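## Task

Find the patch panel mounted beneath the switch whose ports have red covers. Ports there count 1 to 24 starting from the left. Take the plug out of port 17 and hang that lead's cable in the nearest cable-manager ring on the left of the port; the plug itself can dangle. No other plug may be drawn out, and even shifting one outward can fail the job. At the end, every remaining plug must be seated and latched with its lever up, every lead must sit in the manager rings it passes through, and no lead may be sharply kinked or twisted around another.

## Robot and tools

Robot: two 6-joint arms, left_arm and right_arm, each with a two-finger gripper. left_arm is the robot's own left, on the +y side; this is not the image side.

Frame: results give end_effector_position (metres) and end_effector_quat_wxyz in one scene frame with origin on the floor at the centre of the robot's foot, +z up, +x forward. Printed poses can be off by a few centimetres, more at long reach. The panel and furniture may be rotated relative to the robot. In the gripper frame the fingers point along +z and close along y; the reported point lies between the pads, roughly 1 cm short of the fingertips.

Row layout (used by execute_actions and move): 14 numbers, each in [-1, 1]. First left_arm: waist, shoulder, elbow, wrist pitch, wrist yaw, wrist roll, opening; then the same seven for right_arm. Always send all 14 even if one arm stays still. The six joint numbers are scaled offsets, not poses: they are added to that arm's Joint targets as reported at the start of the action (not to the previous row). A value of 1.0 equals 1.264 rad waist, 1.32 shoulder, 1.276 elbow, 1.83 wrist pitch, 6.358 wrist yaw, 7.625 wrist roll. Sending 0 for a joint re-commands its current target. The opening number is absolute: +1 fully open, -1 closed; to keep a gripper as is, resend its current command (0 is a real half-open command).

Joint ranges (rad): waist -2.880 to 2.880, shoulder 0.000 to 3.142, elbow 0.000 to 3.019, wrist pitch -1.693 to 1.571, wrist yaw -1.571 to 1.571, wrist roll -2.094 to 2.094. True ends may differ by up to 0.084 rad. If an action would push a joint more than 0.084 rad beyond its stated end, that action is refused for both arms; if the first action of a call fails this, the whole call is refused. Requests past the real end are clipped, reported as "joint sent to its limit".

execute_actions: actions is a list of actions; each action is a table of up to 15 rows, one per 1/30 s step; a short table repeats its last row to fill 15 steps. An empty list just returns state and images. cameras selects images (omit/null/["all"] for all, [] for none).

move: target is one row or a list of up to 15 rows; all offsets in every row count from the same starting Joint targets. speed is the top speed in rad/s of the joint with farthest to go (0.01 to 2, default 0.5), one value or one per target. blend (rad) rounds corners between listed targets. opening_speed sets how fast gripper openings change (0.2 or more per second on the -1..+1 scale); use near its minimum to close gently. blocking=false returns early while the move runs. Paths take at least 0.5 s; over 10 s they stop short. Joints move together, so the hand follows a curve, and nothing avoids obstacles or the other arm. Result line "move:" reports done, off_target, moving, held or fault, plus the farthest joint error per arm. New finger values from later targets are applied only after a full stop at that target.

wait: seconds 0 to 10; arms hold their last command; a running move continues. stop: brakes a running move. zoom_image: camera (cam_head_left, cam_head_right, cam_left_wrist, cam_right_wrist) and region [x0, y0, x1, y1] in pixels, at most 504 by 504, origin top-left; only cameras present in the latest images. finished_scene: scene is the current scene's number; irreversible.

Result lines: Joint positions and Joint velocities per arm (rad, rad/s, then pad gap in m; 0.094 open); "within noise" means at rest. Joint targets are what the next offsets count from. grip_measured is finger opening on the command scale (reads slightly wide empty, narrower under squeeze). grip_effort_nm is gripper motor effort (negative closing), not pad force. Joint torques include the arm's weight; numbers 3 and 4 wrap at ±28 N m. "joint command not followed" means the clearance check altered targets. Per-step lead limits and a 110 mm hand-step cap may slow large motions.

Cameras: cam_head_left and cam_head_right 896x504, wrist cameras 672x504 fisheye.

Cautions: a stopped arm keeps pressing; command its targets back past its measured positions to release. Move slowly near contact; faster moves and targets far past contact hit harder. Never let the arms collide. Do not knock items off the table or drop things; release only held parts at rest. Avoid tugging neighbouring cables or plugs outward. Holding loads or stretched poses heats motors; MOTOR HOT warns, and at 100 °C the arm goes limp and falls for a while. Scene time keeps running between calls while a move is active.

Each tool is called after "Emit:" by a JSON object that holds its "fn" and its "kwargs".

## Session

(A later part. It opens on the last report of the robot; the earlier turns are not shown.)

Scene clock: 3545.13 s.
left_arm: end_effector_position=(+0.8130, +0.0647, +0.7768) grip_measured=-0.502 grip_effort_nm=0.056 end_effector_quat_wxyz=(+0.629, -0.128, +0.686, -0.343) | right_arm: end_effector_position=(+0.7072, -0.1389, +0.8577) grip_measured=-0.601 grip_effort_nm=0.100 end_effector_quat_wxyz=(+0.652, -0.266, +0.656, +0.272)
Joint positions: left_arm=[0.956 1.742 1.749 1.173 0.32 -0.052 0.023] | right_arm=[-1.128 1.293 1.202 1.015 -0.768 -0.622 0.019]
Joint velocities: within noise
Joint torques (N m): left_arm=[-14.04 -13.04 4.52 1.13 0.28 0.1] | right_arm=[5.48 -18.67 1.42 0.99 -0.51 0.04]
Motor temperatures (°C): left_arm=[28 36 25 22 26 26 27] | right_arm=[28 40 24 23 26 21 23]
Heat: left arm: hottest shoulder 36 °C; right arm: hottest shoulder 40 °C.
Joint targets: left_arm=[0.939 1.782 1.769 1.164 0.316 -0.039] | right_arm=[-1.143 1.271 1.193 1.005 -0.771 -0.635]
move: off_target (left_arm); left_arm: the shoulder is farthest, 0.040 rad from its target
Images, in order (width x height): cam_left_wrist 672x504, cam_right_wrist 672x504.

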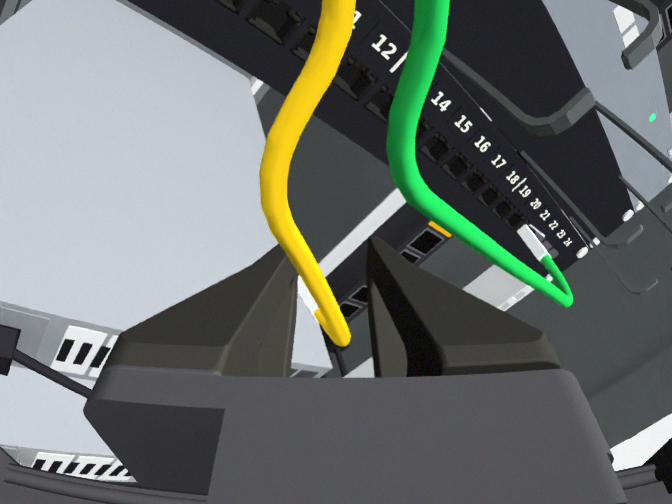

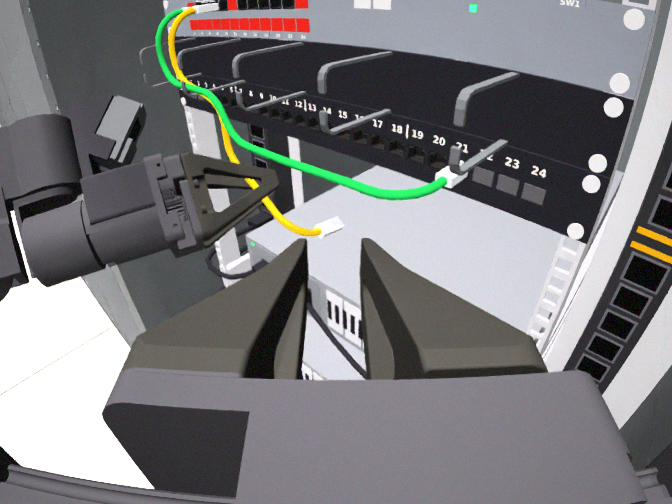

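Emit:
{"fn": "move", "kwargs": {"target": [0.0475,0,-0.0306,0.0164,0,-0.019,-0.5,0,0,0,0,0,0,-0.6], "speed": 0.1, "cameras": ["cam_left_wrist","cam_right_wrist"]}}

Scene clock: 3606.60 s.
left_arm: end_effector_position=(+0.8081, +0.0702, +0.7691) grip_measured=-0.502 grip_effort_nm=0.056 end_effector_quat_wxyz=(+0.606, -0.165, +0.682, -0.375) | right_arm: end_effector_position=(+0.7072, -0.1389, +0.8577) grip_measured=-0.601 grip_effort_nm=0.100 end_effector_quat_wxyz=(+0.652, -0.266, +0.656, +0.272)
Joint positions: left_arm=[0.971 1.743 1.738 1.18 0.32 -0.169 0.023] | right_arm=[-1.128 1.293 1.202 1.015 -0.768 -0.622 0.019]
Joint velocities: within noise
Joint torques (N m): left_arm=[-9.99 -13.45 2.4 2.11 0.26 -0.13] | right_arm=[5.36 -18.37 1.39 1.02 -0.52 0.06]
Motor temperatures (°C): left_arm=[29 35 26 22 26 26 27] | right_arm=[28 40 24 23 26 21 23]
Heat: left arm: hottest shoulder 35 °C; right arm: hottest shoulder 40 °C.
Joint targets: left_arm=[0.999 1.782 1.730 1.194 0.316 -0.183] | right_arm=[-1.143 1.271 1.193 1.005 -0.771 -0.635]
move: off_target (left_arm); left_arm: the shoulder is farthest, 0.039 rad from its target
Images, in order (width x height): cam_left_wrist 672x504, cam_right_wrist 672x504.

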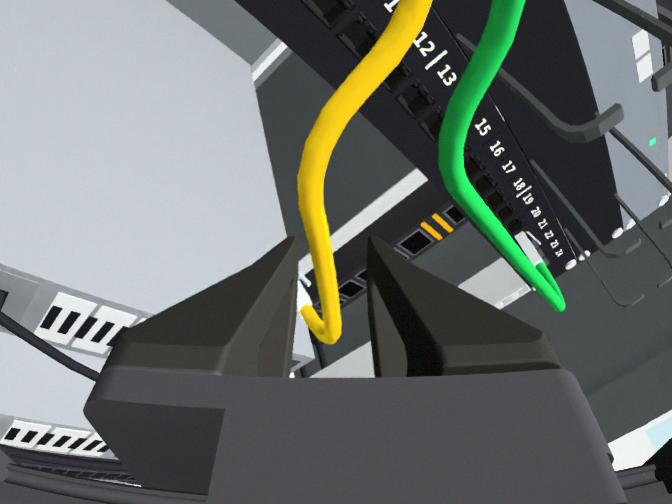

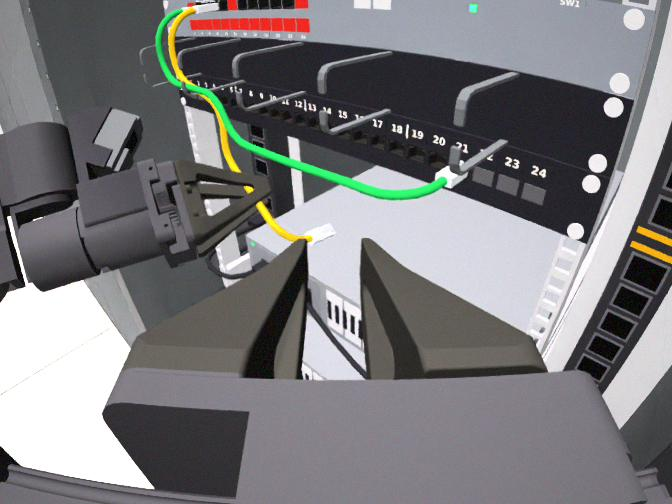

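Emit:
{"fn": "move", "kwargs": {"target": [0,0,0,0,0,0,-0.95,0,0,0,0,0,0,-0.6], "opening_speed": 0.3, "cameras": ["cam_left_wrist","cam_right_wrist"]}}

Emit:
{"fn": "zoom_image", "kwargs": {"camera": "cam_right_wrist", "region": [100, 0, 440, 300]}}

Scene clock: 3615.57 s.
left_arm: end_effector_position=(+0.8080, +0.0703, +0.7692) grip_measured=-0.902 grip_effort_nm=-1.023 end_effector_quat_wxyz=(+0.606, -0.166, +0.681, -0.375) | right_arm: end_effector_position=(+0.7072, -0.1389, +0.8577) grip_measured=-0.601 grip_effort_nm=0.100 end_effector_quat_wxyz=(+0.652, -0.266, +0.656, +0.272)
Joint positions: left_arm=[0.971 1.743 1.737 1.181 0.32 -0.171 0.005] | right_arm=[-1.128 1.293 1.202 1.015 -0.768 -0.622 0.019]
Joint velocities: within noise
Joint torques (N m): left_arm=[-9.93 -13.51 2.4 2.11 0.29 -0.11] | right_arm=[5.54 -18.55 1.36 1.02 -0.52 0.04]
Motor temperatures (°C): left_arm=[29 35 26 22 26 26 27] | right_arm=[28 40 24 23 26 21 23]
Heat: left arm: hottest shoulder 35 °C; right arm: hottest shoulder 40 °C.
Joint targets: left_arm=[0.999 1.782 1.730 1.194 0.316 -0.184] | right_arm=[-1.143 1.271 1.193 1.005 -0.771 -0.635]
move: off_target (left_arm); left_arm: the shoulder is farthest, 0.039 rad from its target
Images, in order (width x height): cam_left_wrist 672x504, cam_right_wrist 672x504.

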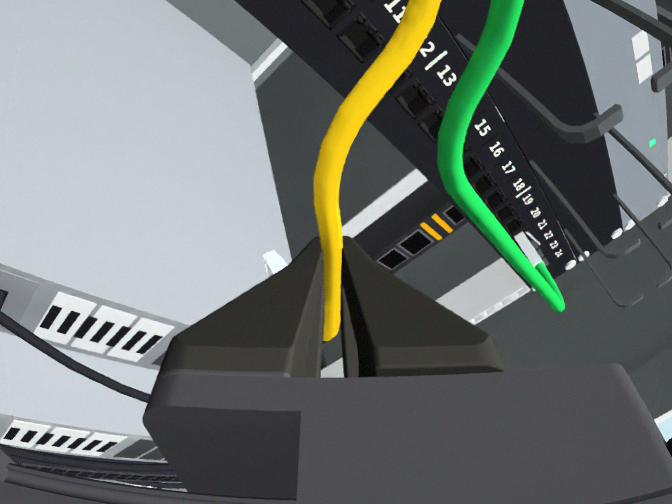

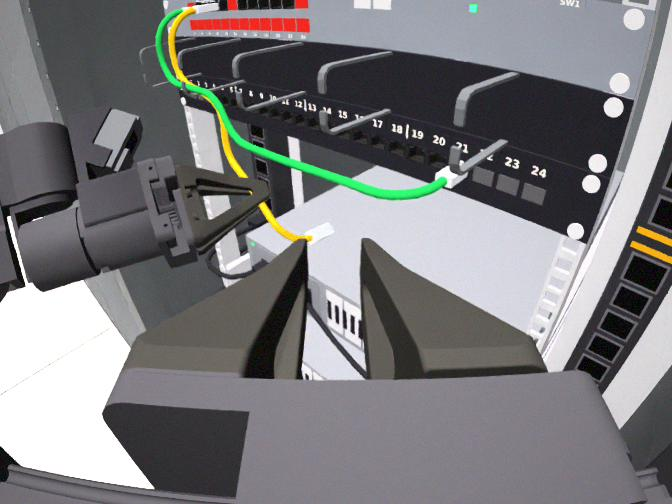

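Scaled by 1.482 from the camera's 672x504 image, which has a finer 960x720 frame.

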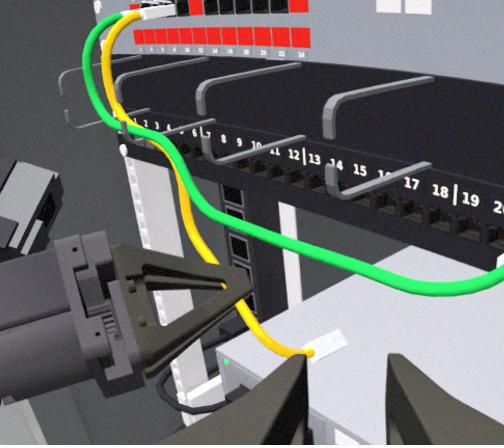

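Emit:
{"fn": "move", "kwargs": {"target": [-0.0257,0.1159,0.1673,0.0959,-0.0056,-0.1012,-0.95,0,0,0,0,0,0,-0.6], "speed": 0.2, "cameras": ["cam_left_wrist","cam_right_wrist"]}}

Emit:
{"fn": "zoom_image", "kwargs": {"camera": "cam_right_wrist", "region": [100, 0, 440, 300]}}

Scene clock: 3677.57 s.
left_arm: end_effector_position=(+0.8176, +0.0764, +0.7676) grip_measured=-0.904 grip_effort_nm=-1.062 end_effector_quat_wxyz=(+0.514, -0.398, +0.505, -0.568) | right_arm: end_effector_position=(+0.7072, -0.1389, +0.8577) grip_measured=-0.601 grip_effort_nm=0.100 end_effector_quat_wxyz=(+0.652, -0.266, +0.656, +0.272)
Joint positions: left_arm=[0.971 1.888 1.925 1.361 0.286 -0.935 0.005] | right_arm=[-1.128 1.293 1.202 1.015 -0.768 -0.622 0.019]
Joint velocities: within noise
Joint torques (N m): left_arm=[-13.51 -12.81 4.57 1.95 0.15 -0.12] | right_arm=[5.6 -18.84 1.37 0.96 -0.5 0.06]
Motor temperatures (°C): left_arm=[29 35 25 22 26 26 29] | right_arm=[28 40 24 23 26 21 23]
Heat: left arm: hottest shoulder 35 °C; right arm: hottest shoulder 40 °C.
Joint targets: left_arm=[0.966 1.935 1.944 1.370 0.280 -0.955] | right_arm=[-1.143 1.271 1.193 1.005 -0.771 -0.635]
move: off_target (left_arm); left_arm: the shoulder is farthest, 0.047 rad from its target
Images, in order (width x height): cam_left_wrist 672x504, cam_right_wrist 672x504.

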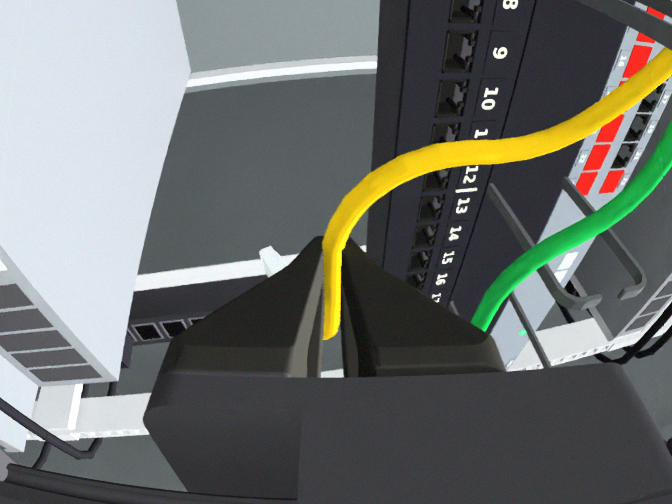

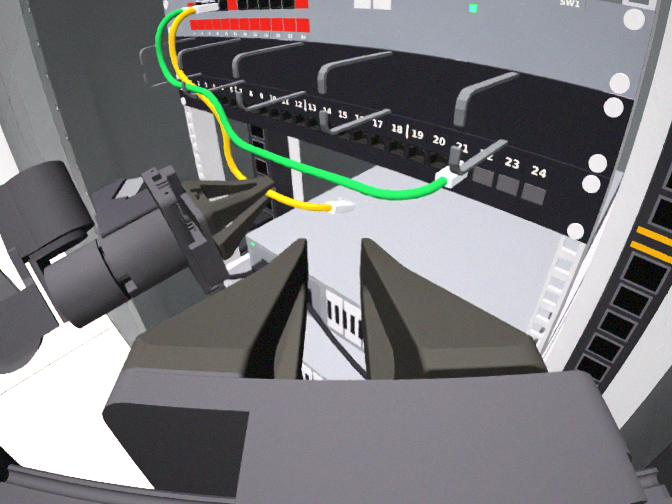

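Scaled by 1.482 from the camera's 672x504 image, which has a finer 960x720 frame.

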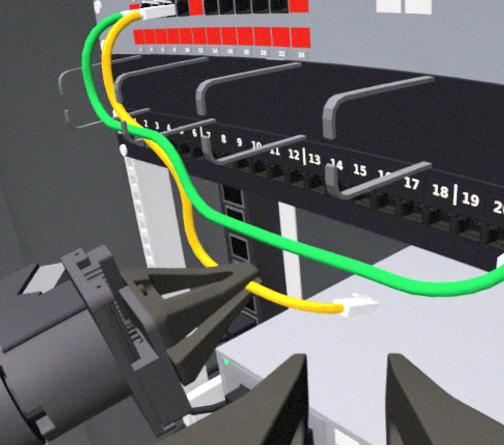

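Emit:
{"fn": "move", "kwargs": {"target": [-0.0257,0.1159,0.1673,0.0959,-0.0056,-0.1012,-0.95,0,0,0,0,0,0,-0.6], "speed": 0.2, "cameras": ["cam_left_wrist","cam_right_wrist"]}}

Emit:
{"fn": "zoom_image", "kwargs": {"camera": "cam_right_wrist", "region": [100, 0, 440, 300]}}

Scene clock: 3687.23 s.
left_arm: end_effector_position=(+0.8138, +0.0769, +0.7820) grip_measured=-0.904 grip_effort_nm=-1.057 end_effector_quat_wxyz=(+0.345, -0.515, +0.241, -0.747) | right_arm: end_effector_position=(+0.7072, -0.1389, +0.8577) grip_measured=-0.601 grip_effort_nm=0.095 end_effector_quat_wxyz=(+0.652, -0.266, +0.656, +0.272)
Joint positions: left_arm=[0.949 2.037 2.14 1.54 0.252 -1.704 0.005] | right_arm=[-1.128 1.293 1.202 1.015 -0.768 -0.622 0.019]
Joint velocities: within noise
Joint torques (N m): left_arm=[-15.79 -12.22 4.83 1.61 0.13 -0.18] | right_arm=[5.42 -18.37 1.37 1.05 -0.5 0.05]
Motor temperatures (°C): left_arm=[29 35 26 22 26 26 29] | right_arm=[28 40 24 23 26 21 23]
Heat: left arm: hottest shoulder 35 °C; right arm: hottest shoulder 40 °C.
Joint targets: left_arm=[0.934 2.088 2.157 1.545 0.245 -1.727] | right_arm=[-1.143 1.271 1.193 1.005 -0.771 -0.635]
move: off_target (left_arm); left_arm: the shoulder is farthest, 0.051 rad from its target
Images, in order (width x height): cam_left_wrist 672x504, cam_right_wrist 672x504.

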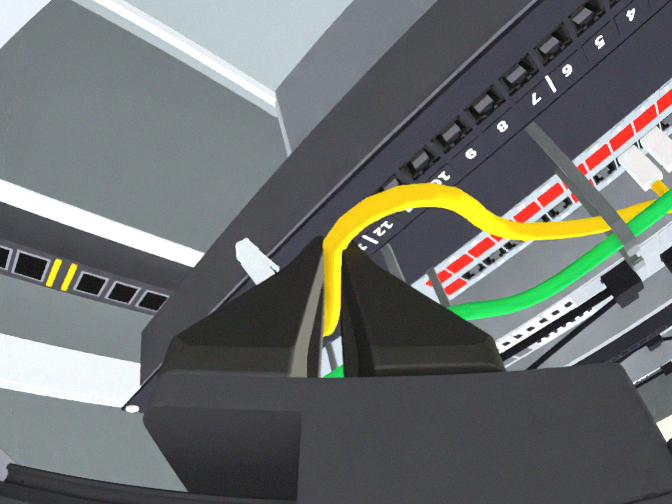

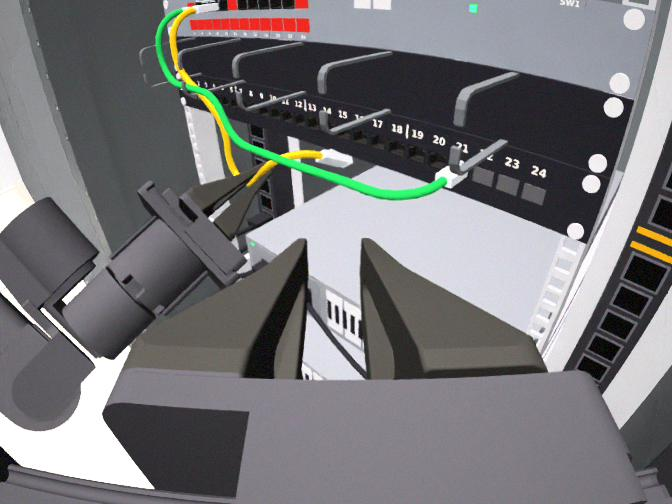

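Scaled by 1.482 from the camera's 672x504 image, which has a finer 960x720 frame.

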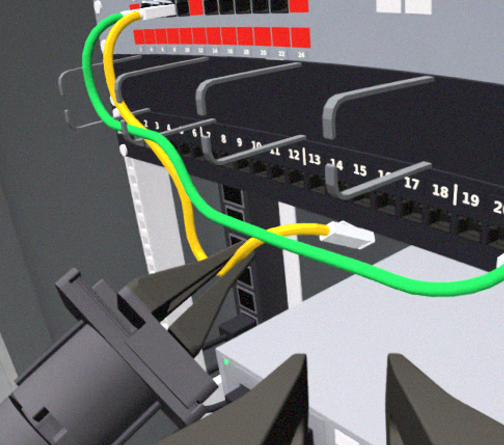

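Emit:
{"fn": "move", "kwargs": {"target": [0.0775,-0.1235,-0.0784,-0.0863,0.0462,-0.0122,-0.95,0,0,0,0,0,0,-0.6], "speed": 0.15, "cameras": ["cam_left_wrist","cam_right_wrist"]}}

Emit:
{"fn": "zoom_image", "kwargs": {"camera": "cam_right_wrist", "region": [100, 0, 440, 300]}}

Scene clock: 3779.97 s.
left_arm: end_effector_position=(+0.8253, +0.0676, +0.7927) grip_measured=-0.904 grip_effort_nm=-1.057 end_effector_quat_wxyz=(+0.229, -0.454, +0.324, -0.798) | right_arm: end_effector_position=(+0.7072, -0.1389, +0.8577) grip_measured=-0.601 grip_effort_nm=0.100 end_effector_quat_wxyz=(+0.652, -0.266, +0.656, +0.272)
Joint positions: left_arm=[1 1.94 2.066 1.399 0.537 -1.801 0.005] | right_arm=[-1.128 1.293 1.202 1.015 -0.768 -0.622 0.019]
Joint velocities: within noise
Joint torques (N m): left_arm=[-10.4 -17.85 3.15 1.01 0.34 -0.16] | right_arm=[5.3 -18.49 1.4 1.01 -0.52 0.06]
Motor temperatures (°C): left_arm=[30 35 26 22 26 26 31] | right_arm=[27 40 24 23 26 21 23]
Heat: left arm: hottest shoulder 35 °C; right arm: hottest shoulder 40 °C.
Joint targets: left_arm=[1.032 1.925 2.057 1.387 0.538 -1.820] | right_arm=[-1.143 1.271 1.193 1.005 -0.771 -0.635]
move: done
Images, in order (width x height): cam_left_wrist 672x504, cam_right_wrist 672x504.

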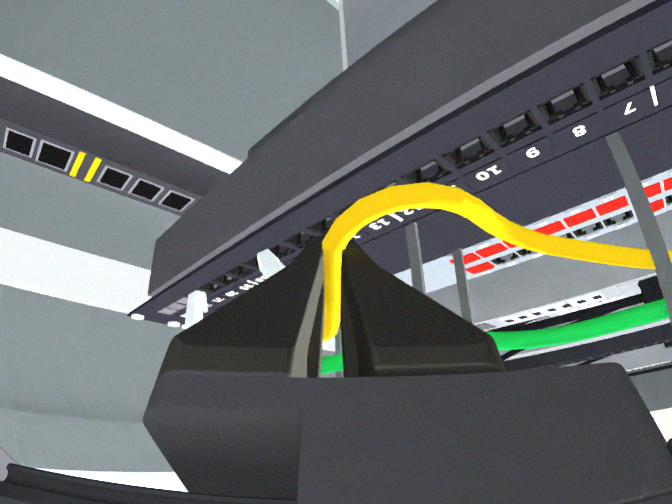

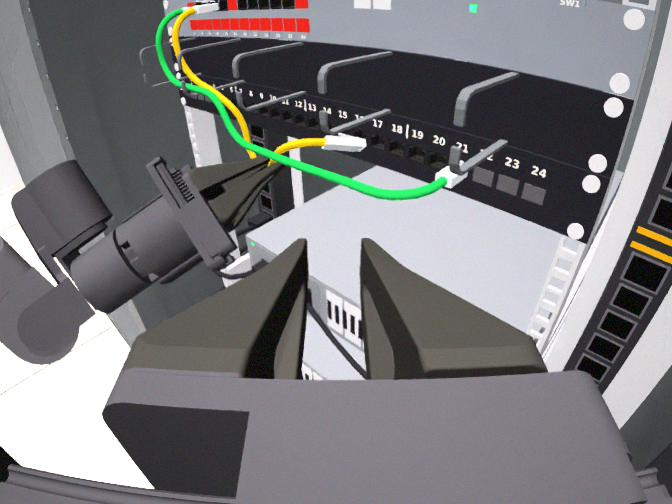

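Scaled by 1.482 from the camera's 672x504 image, which has a finer 960x720 frame.

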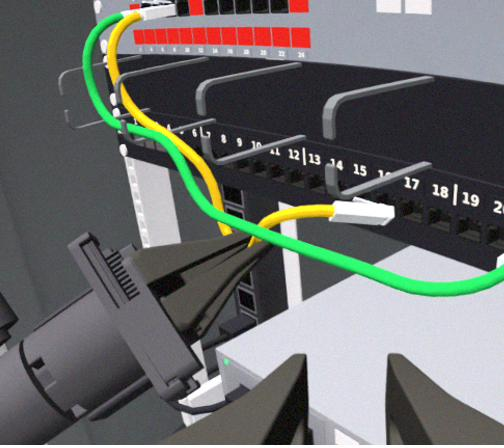

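Emit:
{"fn": "move", "kwargs": {"target": [0.038,-0.0856,-0.0713,-0.0798,0.0455,-0.0144,-0.95,0,0,0,0,0,0,-0.6], "speed": 0.15, "cameras": ["cam_left_wrist","cam_right_wrist"]}}

Emit:
{"fn": "zoom_image", "kwargs": {"camera": "cam_right_wrist", "region": [150, 50, 450, 260]}}

Scene clock: 3818.17 s.
left_arm: end_effector_position=(+0.8166, +0.0640, +0.8036) grip_measured=-0.904 grip_effort_nm=-1.057 end_effector_quat_wxyz=(+0.080, -0.403, +0.393, -0.823) | right_arm: end_effector_position=(+0.7072, -0.1389, +0.8577) grip_measured=-0.601 grip_effort_nm=0.100 end_effector_quat_wxyz=(+0.652, -0.266, +0.656, +0.272)
Joint positions: left_arm=[1.05 1.831 1.974 1.252 0.825 -1.912 0.005] | right_arm=[-1.128 1.293 1.202 1.015 -0.768 -0.622 0.019]
Joint velocities: within noise
Joint torques (N m): left_arm=[-9.05 -19.14 3.36 1.13 0.35 -0.15] | right_arm=[5.3 -18.55 1.35 0.99 -0.52 0.06]
Motor temperatures (°C): left_arm=[29 37 26 22 26 26 31] | right_arm=[27 40 24 23 26 21 23]
Heat: left arm: hottest shoulder 37 °C; right arm: hottest shoulder 40 °C.
Joint targets: left_arm=[1.080 1.812 1.966 1.241 0.828 -1.930] | right_arm=[-1.143 1.271 1.193 1.005 -0.771 -0.635]
move: done
Images, in order (width x height): cam_left_wrist 672x504, cam_right_wrist 672x504.

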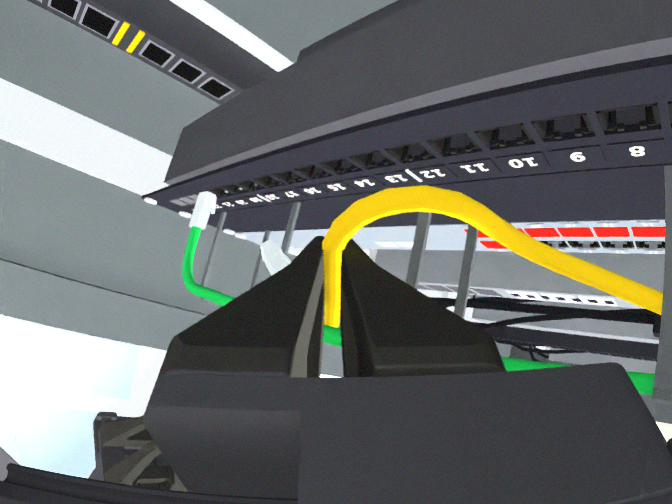

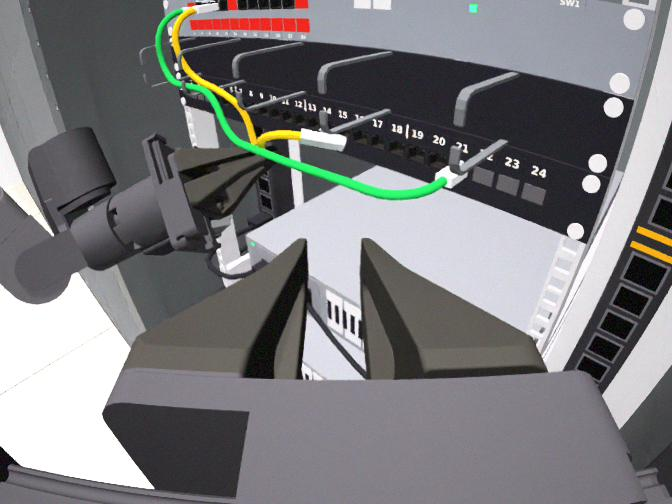

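Scaled by 1.680 from the camera's 672x504 image, which has a finer 960x720 frame.

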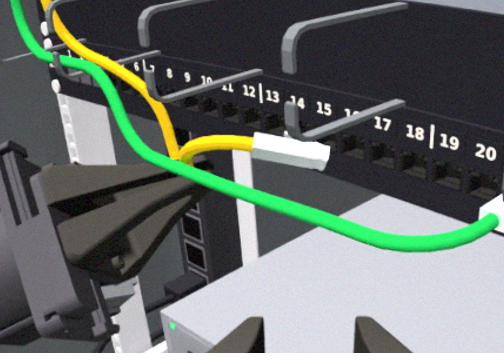

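Emit:
{"fn": "move", "kwargs": {"target": [0,0,0,0,0,0,-0.95,0.4644,0.25,0.2045,0.1301,0.1834,0.1479,-0.5], "speed": 0.4}}

Emit:
{"fn": "zoom_image", "kwargs": {"camera": "cam_right_wrist", "region": [200, 0, 600, 400]}}

Scene clock: 3877.20 s.
left_arm: end_effector_position=(+0.8164, +0.0638, +0.8034) grip_measured=-0.904 grip_effort_nm=-1.062 end_effector_quat_wxyz=(+0.079, -0.403, +0.393, -0.823) | right_arm: end_effector_position=(+0.7475, -0.0042, +0.8732) grip_measured=-0.501 grip_effort_nm=0.100 end_effector_quat_wxyz=(+0.409, +0.540, +0.648, +0.348)
Joint positions: left_arm=[1.05 1.831 1.974 1.251 0.826 -1.913 0.005] | right_arm=[-0.575 1.586 1.434 1.227 0.392 0.478 0.023]
Joint velocities: within noise
Joint torques (N m): left_arm=[-9 -19.19 3.4 1.11 0.36 -0.15] | right_arm=[15.5 -9.41 3.33 1.66 -0.33 0.28]
Motor temperatures (°C): left_arm=[28 40 26 22 26 26 32] | right_arm=[28 41 24 23 26 21 23]
Heat: left arm: hottest shoulder 40 °C; right arm: hottest shoulder 41 °C.
Joint targets: left_arm=[1.080 1.812 1.966 1.241 0.828 -1.929] | right_arm=[-0.556 1.601 1.454 1.243 0.395 0.493]
move: done

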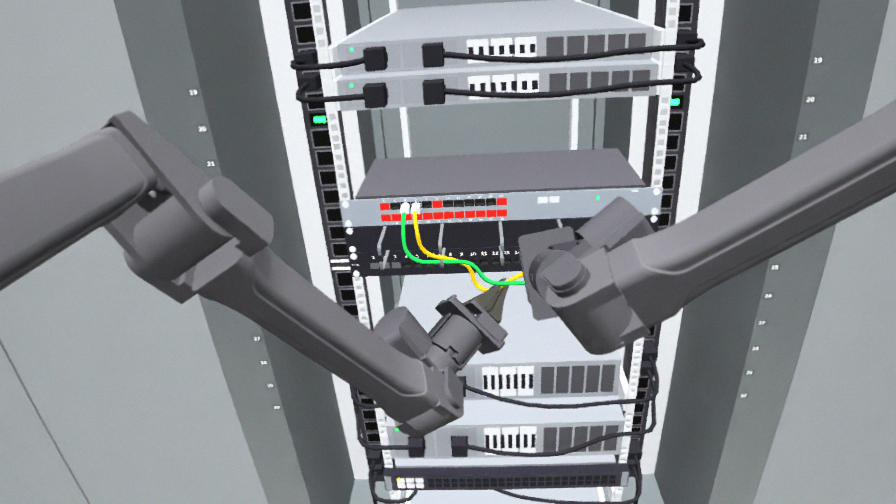

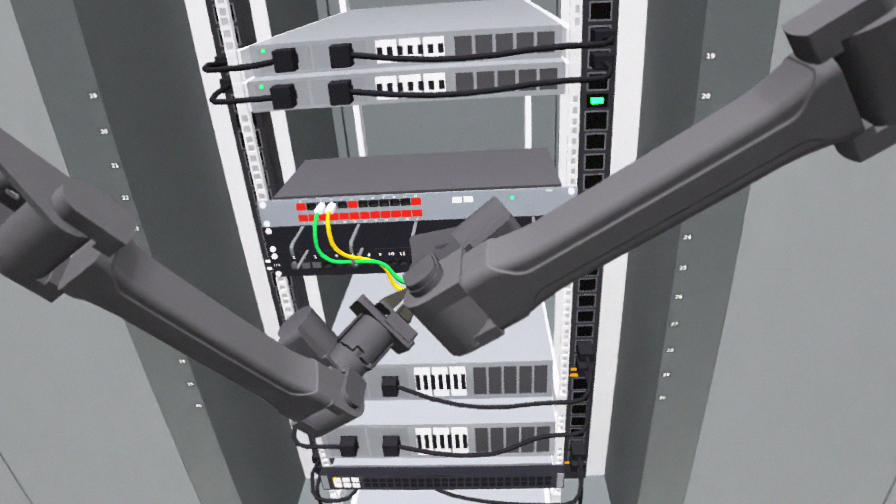

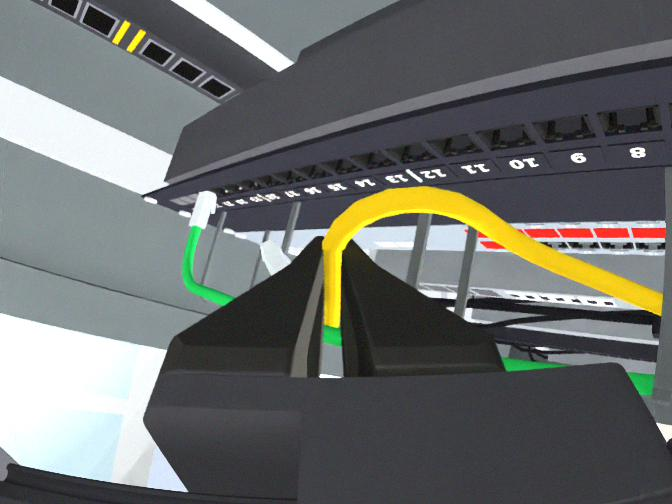

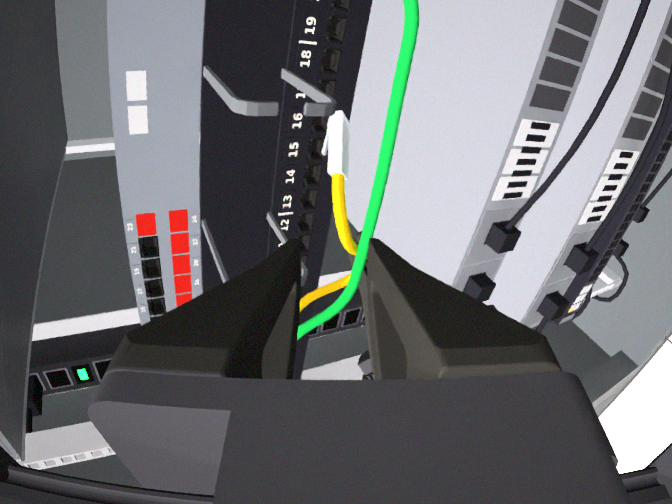

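Scaled by 1.260 from the camera's 672x504 image, which has a finer 960x720 frame.

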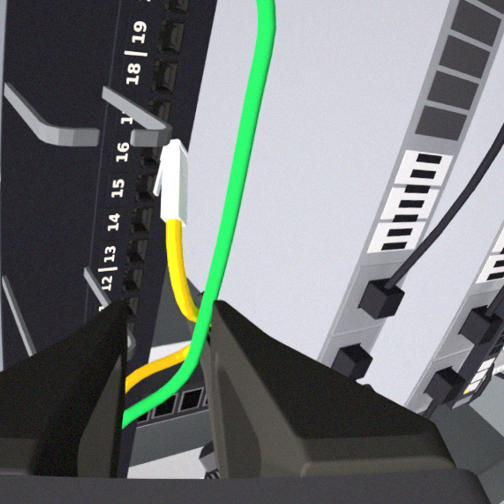

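Emit:
{"fn": "move", "kwargs": {"target": [0,0,0,0,0,0,-0.95,-0.0437,0.0327,0.119,-0.0741,-0.0022,0.004,-0.5], "speed": 0.15, "cameras": ["cam_left_wrist","cam_right_wrist"]}}

Emit:
{"fn": "zoom_image", "kwargs": {"camera": "cam_right_wrist", "region": [200, 0, 600, 400]}}

Scene clock: 3922.53 s.
left_arm: end_effector_position=(+0.8164, +0.0638, +0.8034) grip_measured=-0.904 grip_effort_nm=-1.067 end_effector_quat_wxyz=(+0.079, -0.403, +0.393, -0.823) | right_arm: end_effector_position=(+0.7913, -0.0026, +0.8626) grip_measured=-0.501 grip_effort_nm=0.100 end_effector_quat_wxyz=(+0.410, +0.546, +0.641, +0.350)
Joint positions: left_arm=[1.05 1.831 1.974 1.251 0.826 -1.913 0.005] | right_arm=[-0.593 1.625 1.586 1.118 0.384 0.508 0.023]
Joint velocities: within noise
Joint torques (N m): left_arm=[-8.94 -19.31 3.38 1.13 0.34 -0.15] | right_arm=[12.57 -10.11 3.97 0.58 -0.59 0.23]
Motor temperatures (°C): left_arm=[28 40 26 22 26 26 32] | right_arm=[30 40 25 23 26 21 23]
Heat: left arm: hottest shoulder 40 °C; right arm: hottest shoulder 40 °C.
Joint targets: left_arm=[1.080 1.812 1.966 1.241 0.828 -1.930] | right_arm=[-0.612 1.644 1.606 1.107 0.381 0.523]
move: done
Images, in order (width x height): cam_left_wrist 672x504, cam_right_wrist 672x504.

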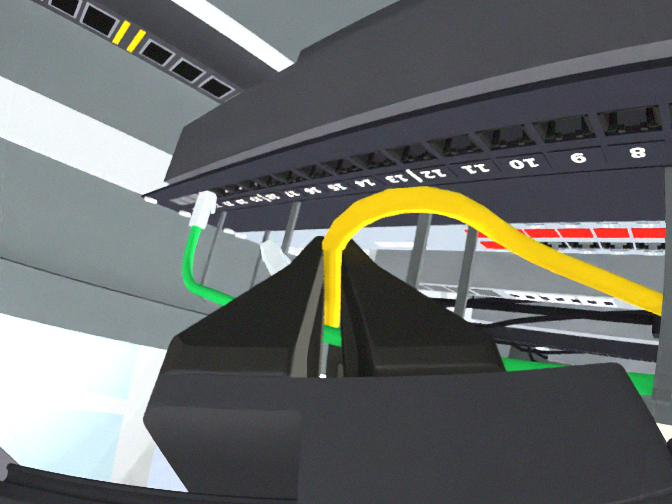

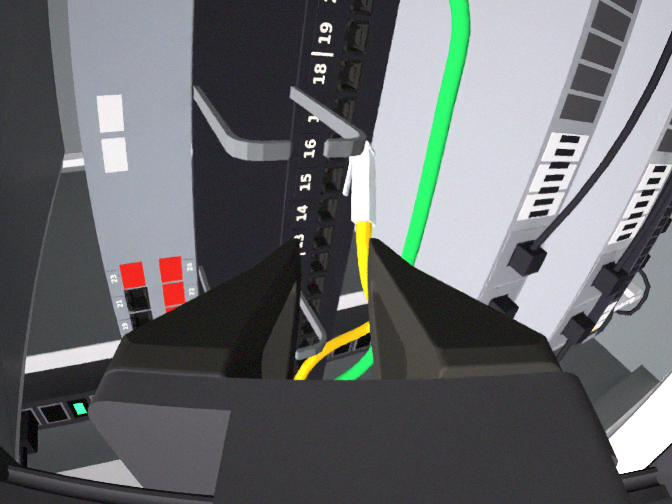

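Scaled by 1.260 from the camera's 672x504 image, which has a finer 960x720 frame.

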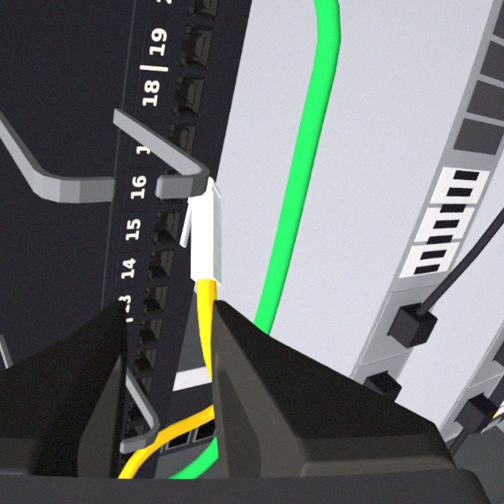

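Emit:
{"fn": "move", "kwargs": {"target": [0,0,0,0,0,0,-0.95,-0.0125,0.0085,0,0.0219,0,0,-0.5], "speed": 0.1, "cameras": ["cam_right_wrist"]}}

Scene clock: 3952.70 s.
left_arm: end_effector_position=(+0.8164, +0.0638, +0.8034) grip_measured=-0.904 grip_effort_nm=-1.062 end_effector_quat_wxyz=(+0.079, -0.403, +0.393, -0.823) | right_arm: end_effector_position=(+0.7865, -0.0037, +0.8524) grip_measured=-0.501 grip_effort_nm=0.105 end_effector_quat_wxyz=(+0.413, +0.545, +0.643, +0.345)
Joint positions: left_arm=[1.05 1.831 1.974 1.251 0.826 -1.913 0.005] | right_arm=[-0.607 1.638 1.586 1.131 0.384 0.51 0.023]
Joint velocities: within noise
Joint torques (N m): left_arm=[-9.11 -19.08 3.34 1.06 0.34 -0.14] | right_arm=[12.69 -10.52 3.93 1.65 -0.55 0.25]
Motor temperatures (°C): left_arm=[28 41 26 22 26 26 33] | right_arm=[30 38 25 23 26 21 23]
Heat: left arm: hottest shoulder 41 °C; right arm: hottest shoulder 38 °C.
Joint targets: left_arm=[1.080 1.812 1.966 1.241 0.828 -1.930] | right_arm=[-0.627 1.655 1.606 1.147 0.381 0.523]
move: done
Images, in order (width x height): cam_right_wrist 672x504.

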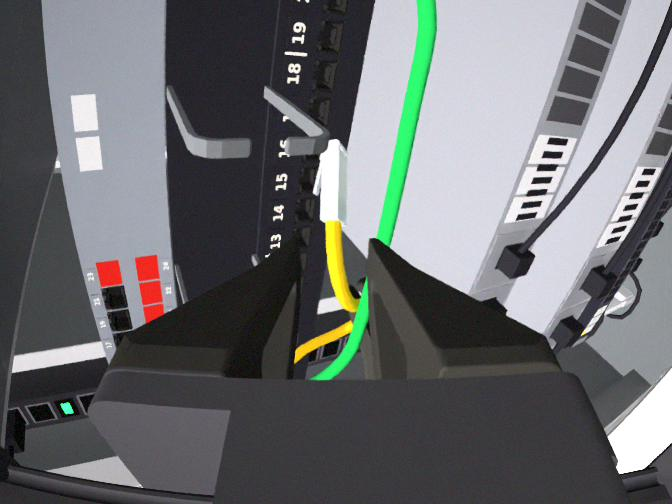

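Emit:
{"fn": "move", "kwargs": {"target": [0,0,0,0,0,0,-0.95,-0.0158,0.0311,0.0937,-0.0577,-0.001,0.0013,-0.5], "speed": 0.08, "cameras": ["cam_left_wrist","cam_right_wrist"]}}

Emit:
{"fn": "zoom_image", "kwargs": {"camera": "cam_right_wrist", "region": [200, 60, 500, 360]}}

Scene clock: 3975.47 s.
left_arm: end_effector_position=(+0.8164, +0.0638, +0.8034) grip_measured=-0.904 grip_effort_nm=-1.062 end_effector_quat_wxyz=(+0.079, -0.403, +0.393, -0.823) | right_arm: end_effector_position=(+0.8152, -0.0033, +0.8402) grip_measured=-0.501 grip_effort_nm=0.105 end_effector_quat_wxyz=(+0.416, +0.544, +0.643, +0.342)
Joint positions: left_arm=[1.05 1.831 1.974 1.251 0.826 -1.913 0.005] | right_arm=[-0.626 1.676 1.702 1.052 0.378 0.519 0.023]
Joint velocities: within noise
Joint torques (N m): left_arm=[-9.17 -19.25 3.36 1.09 0.35 -0.15] | right_arm=[12.98 -10.64 4.57 0.61 -0.53 0.24]
Motor temperatures (°C): left_arm=[28 41 26 22 26 26 33] | right_arm=[30 38 25 23 26 21 23]
Heat: left arm: hottest shoulder 41 °C; right arm: hottest shoulder 38 °C.
Joint targets: left_arm=[1.080 1.812 1.966 1.241 0.828 -1.929] | right_arm=[-0.647 1.696 1.725 1.042 0.375 0.533]
move: done
Images, in order (width x height): cam_left_wrist 672x504, cam_right_wrist 672x504.

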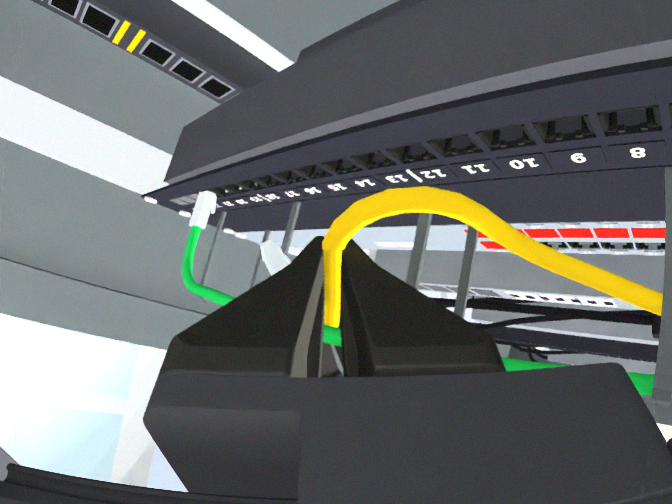

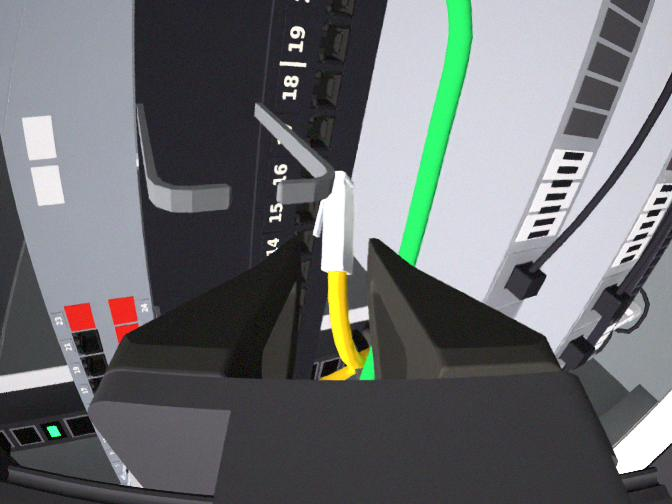

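Scaled by 1.680 from the camera's 672x504 image, which has a finer 960x720 frame.

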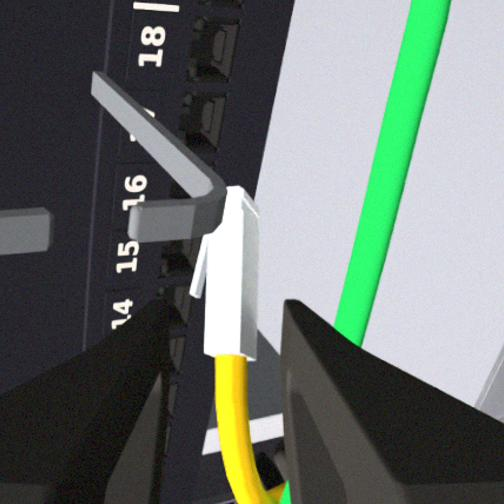

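Emit:
{"fn": "move", "kwargs": {"target": [0,0,0,0,0,0,-0.95,0,0,0,0,0,0,-0.9], "opening_speed": 0.2, "cameras": ["cam_left_wrist","cam_right_wrist"]}}

Emit:
{"fn": "zoom_image", "kwargs": {"camera": "cam_right_wrist", "region": [200, 60, 500, 360]}}

Scene clock: 3986.33 s.
left_arm: end_effector_position=(+0.8169, +0.0642, +0.8041) grip_measured=-0.904 grip_effort_nm=-1.057 end_effector_quat_wxyz=(+0.079, -0.403, +0.393, -0.823) | right_arm: end_effector_position=(+0.8143, -0.0027, +0.8383) grip_measured=-0.871 grip_effort_nm=-0.965 end_effector_quat_wxyz=(+0.416, +0.543, +0.644, +0.341)
Joint positions: left_arm=[1.05 1.83 1.974 1.251 0.826 -1.913 0.005] | right_arm=[-0.628 1.678 1.702 1.051 0.378 0.52 0.006]
Joint velocities: within noise
Joint torques (N m): left_arm=[-9.11 -18.96 3.36 1.1 0.33 -0.14] | right_arm=[13.22 -11.4 4.63 0.66 -0.54 0.25]
Motor temperatures (°C): left_arm=[28 41 26 22 26 26 33] | right_arm=[30 37 25 23 26 21 23]
Heat: left arm: hottest shoulder 41 °C; right arm: hottest shoulder 37 °C.
Joint targets: left_arm=[1.080 1.812 1.966 1.241 0.828 -1.930] | right_arm=[-0.647 1.696 1.726 1.041 0.375 0.533]
move: done
Images, in order (width x height): cam_left_wrist 672x504, cam_right_wrist 672x504.

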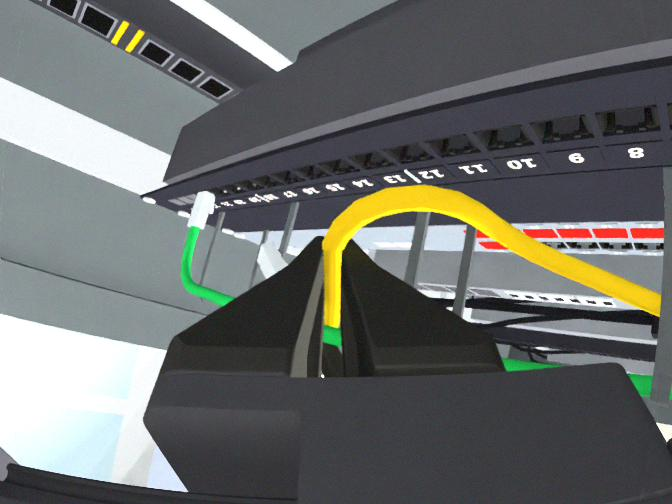

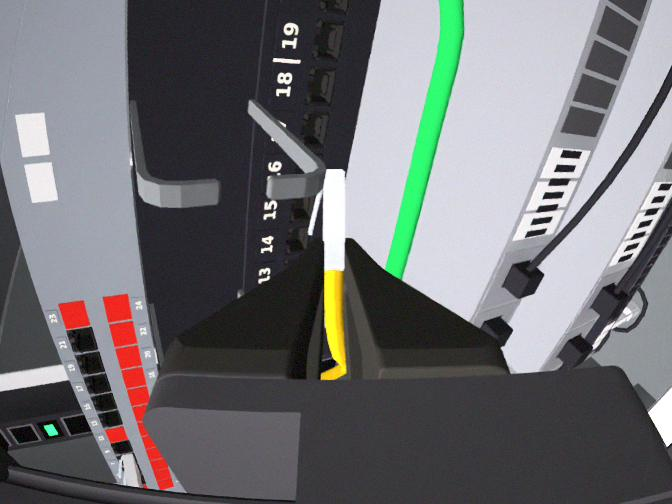

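Scaled by 1.680 from the camera's 672x504 image, which has a finer 960x720 frame.

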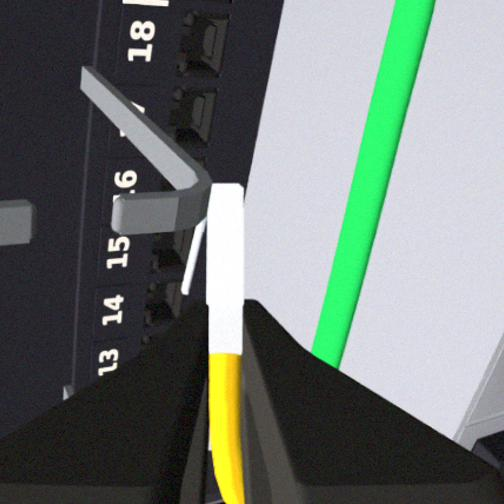

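Emit:
{"fn": "move", "kwargs": {"target": [0,0,0,0,0,0,-0.72,0,0,0,0,0,0,-0.95], "opening_speed": 0.2}}

Emit:
{"fn": "zoom_image", "kwargs": {"camera": "cam_left_wrist", "region": [150, 120, 500, 400]}}

Scene clock: 3998.77 s.
left_arm: end_effector_position=(+0.8169, +0.0642, +0.8041) grip_measured=-0.722 grip_effort_nm=0.056 end_effector_quat_wxyz=(+0.078, -0.404, +0.392, -0.823) | right_arm: end_effector_position=(+0.8141, -0.0031, +0.8374) grip_measured=-0.873 grip_effort_nm=-0.994 end_effector_quat_wxyz=(+0.416, +0.543, +0.645, +0.341)
Joint positions: left_arm=[1.05 1.83 1.974 1.251 0.826 -1.916 0.013] | right_arm=[-0.63 1.679 1.702 1.051 0.378 0.52 0.006]
Joint velocities: within noise
Joint torques (N m): left_arm=[-9.35 -19.19 3.34 1.09 0.31 -0.12] | right_arm=[13.22 -11.46 4.63 0.69 -0.53 0.24]
Motor temperatures (°C): left_arm=[28 44 26 22 26 26 33] | right_arm=[30 38 26 23 26 21 24]
Heat: left arm: hottest shoulder 44 °C; right arm: hottest shoulder 38 °C.
Joint targets: left_arm=[1.080 1.812 1.966 1.241 0.828 -1.930] | right_arm=[-0.648 1.696 1.726 1.041 0.375 0.533]
move: done

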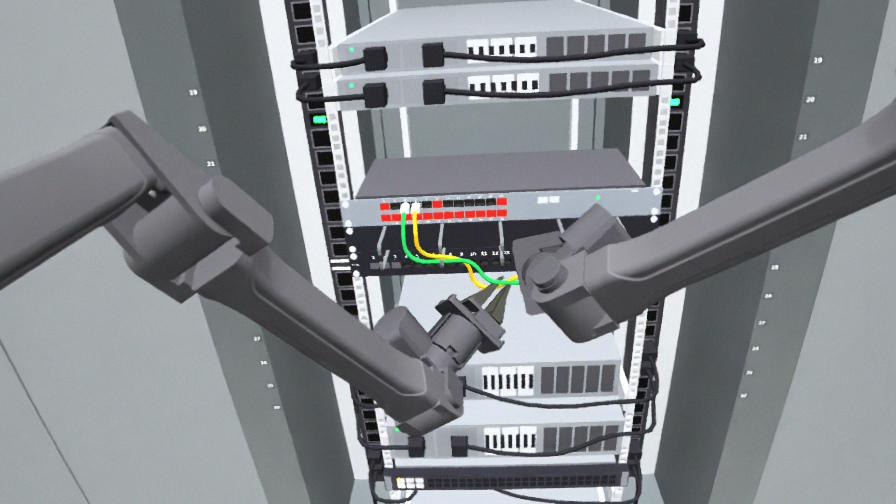

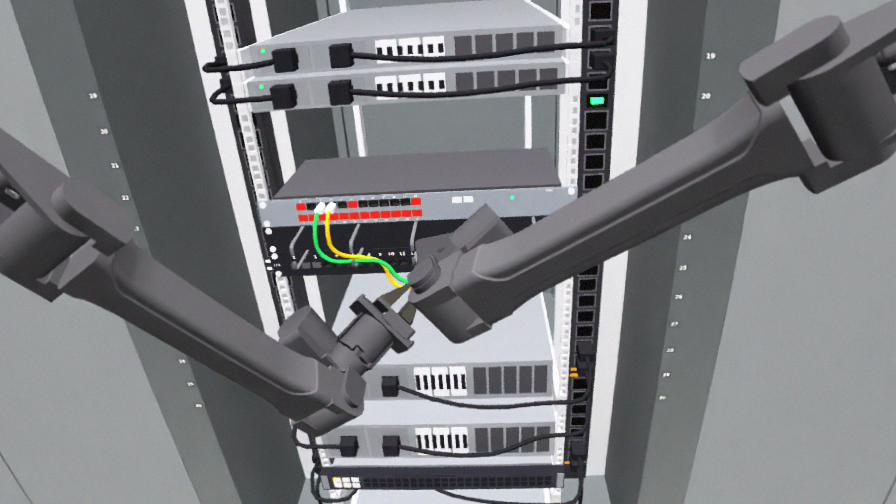

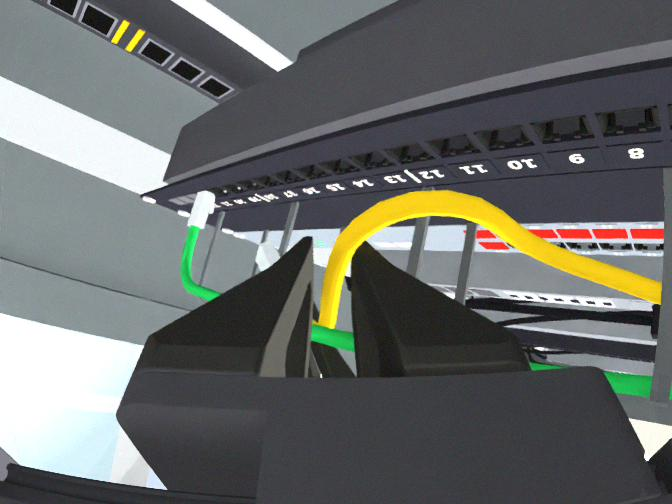

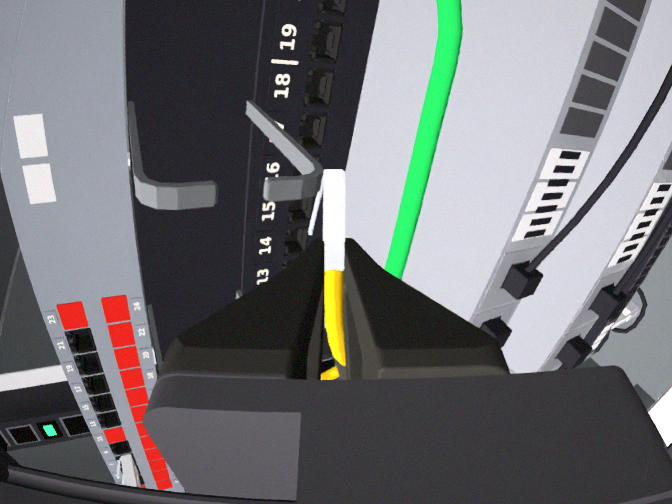

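Scaled by 1.440 from the camera's 672x504 image, which has a finer 960x720 frame.

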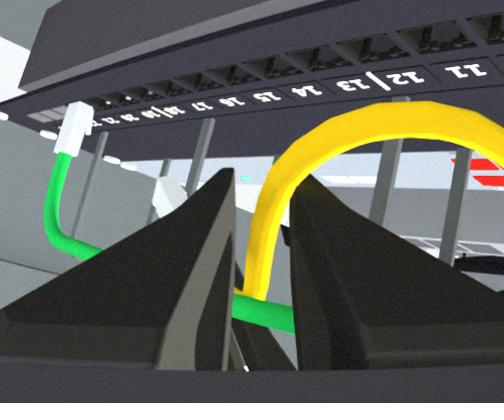

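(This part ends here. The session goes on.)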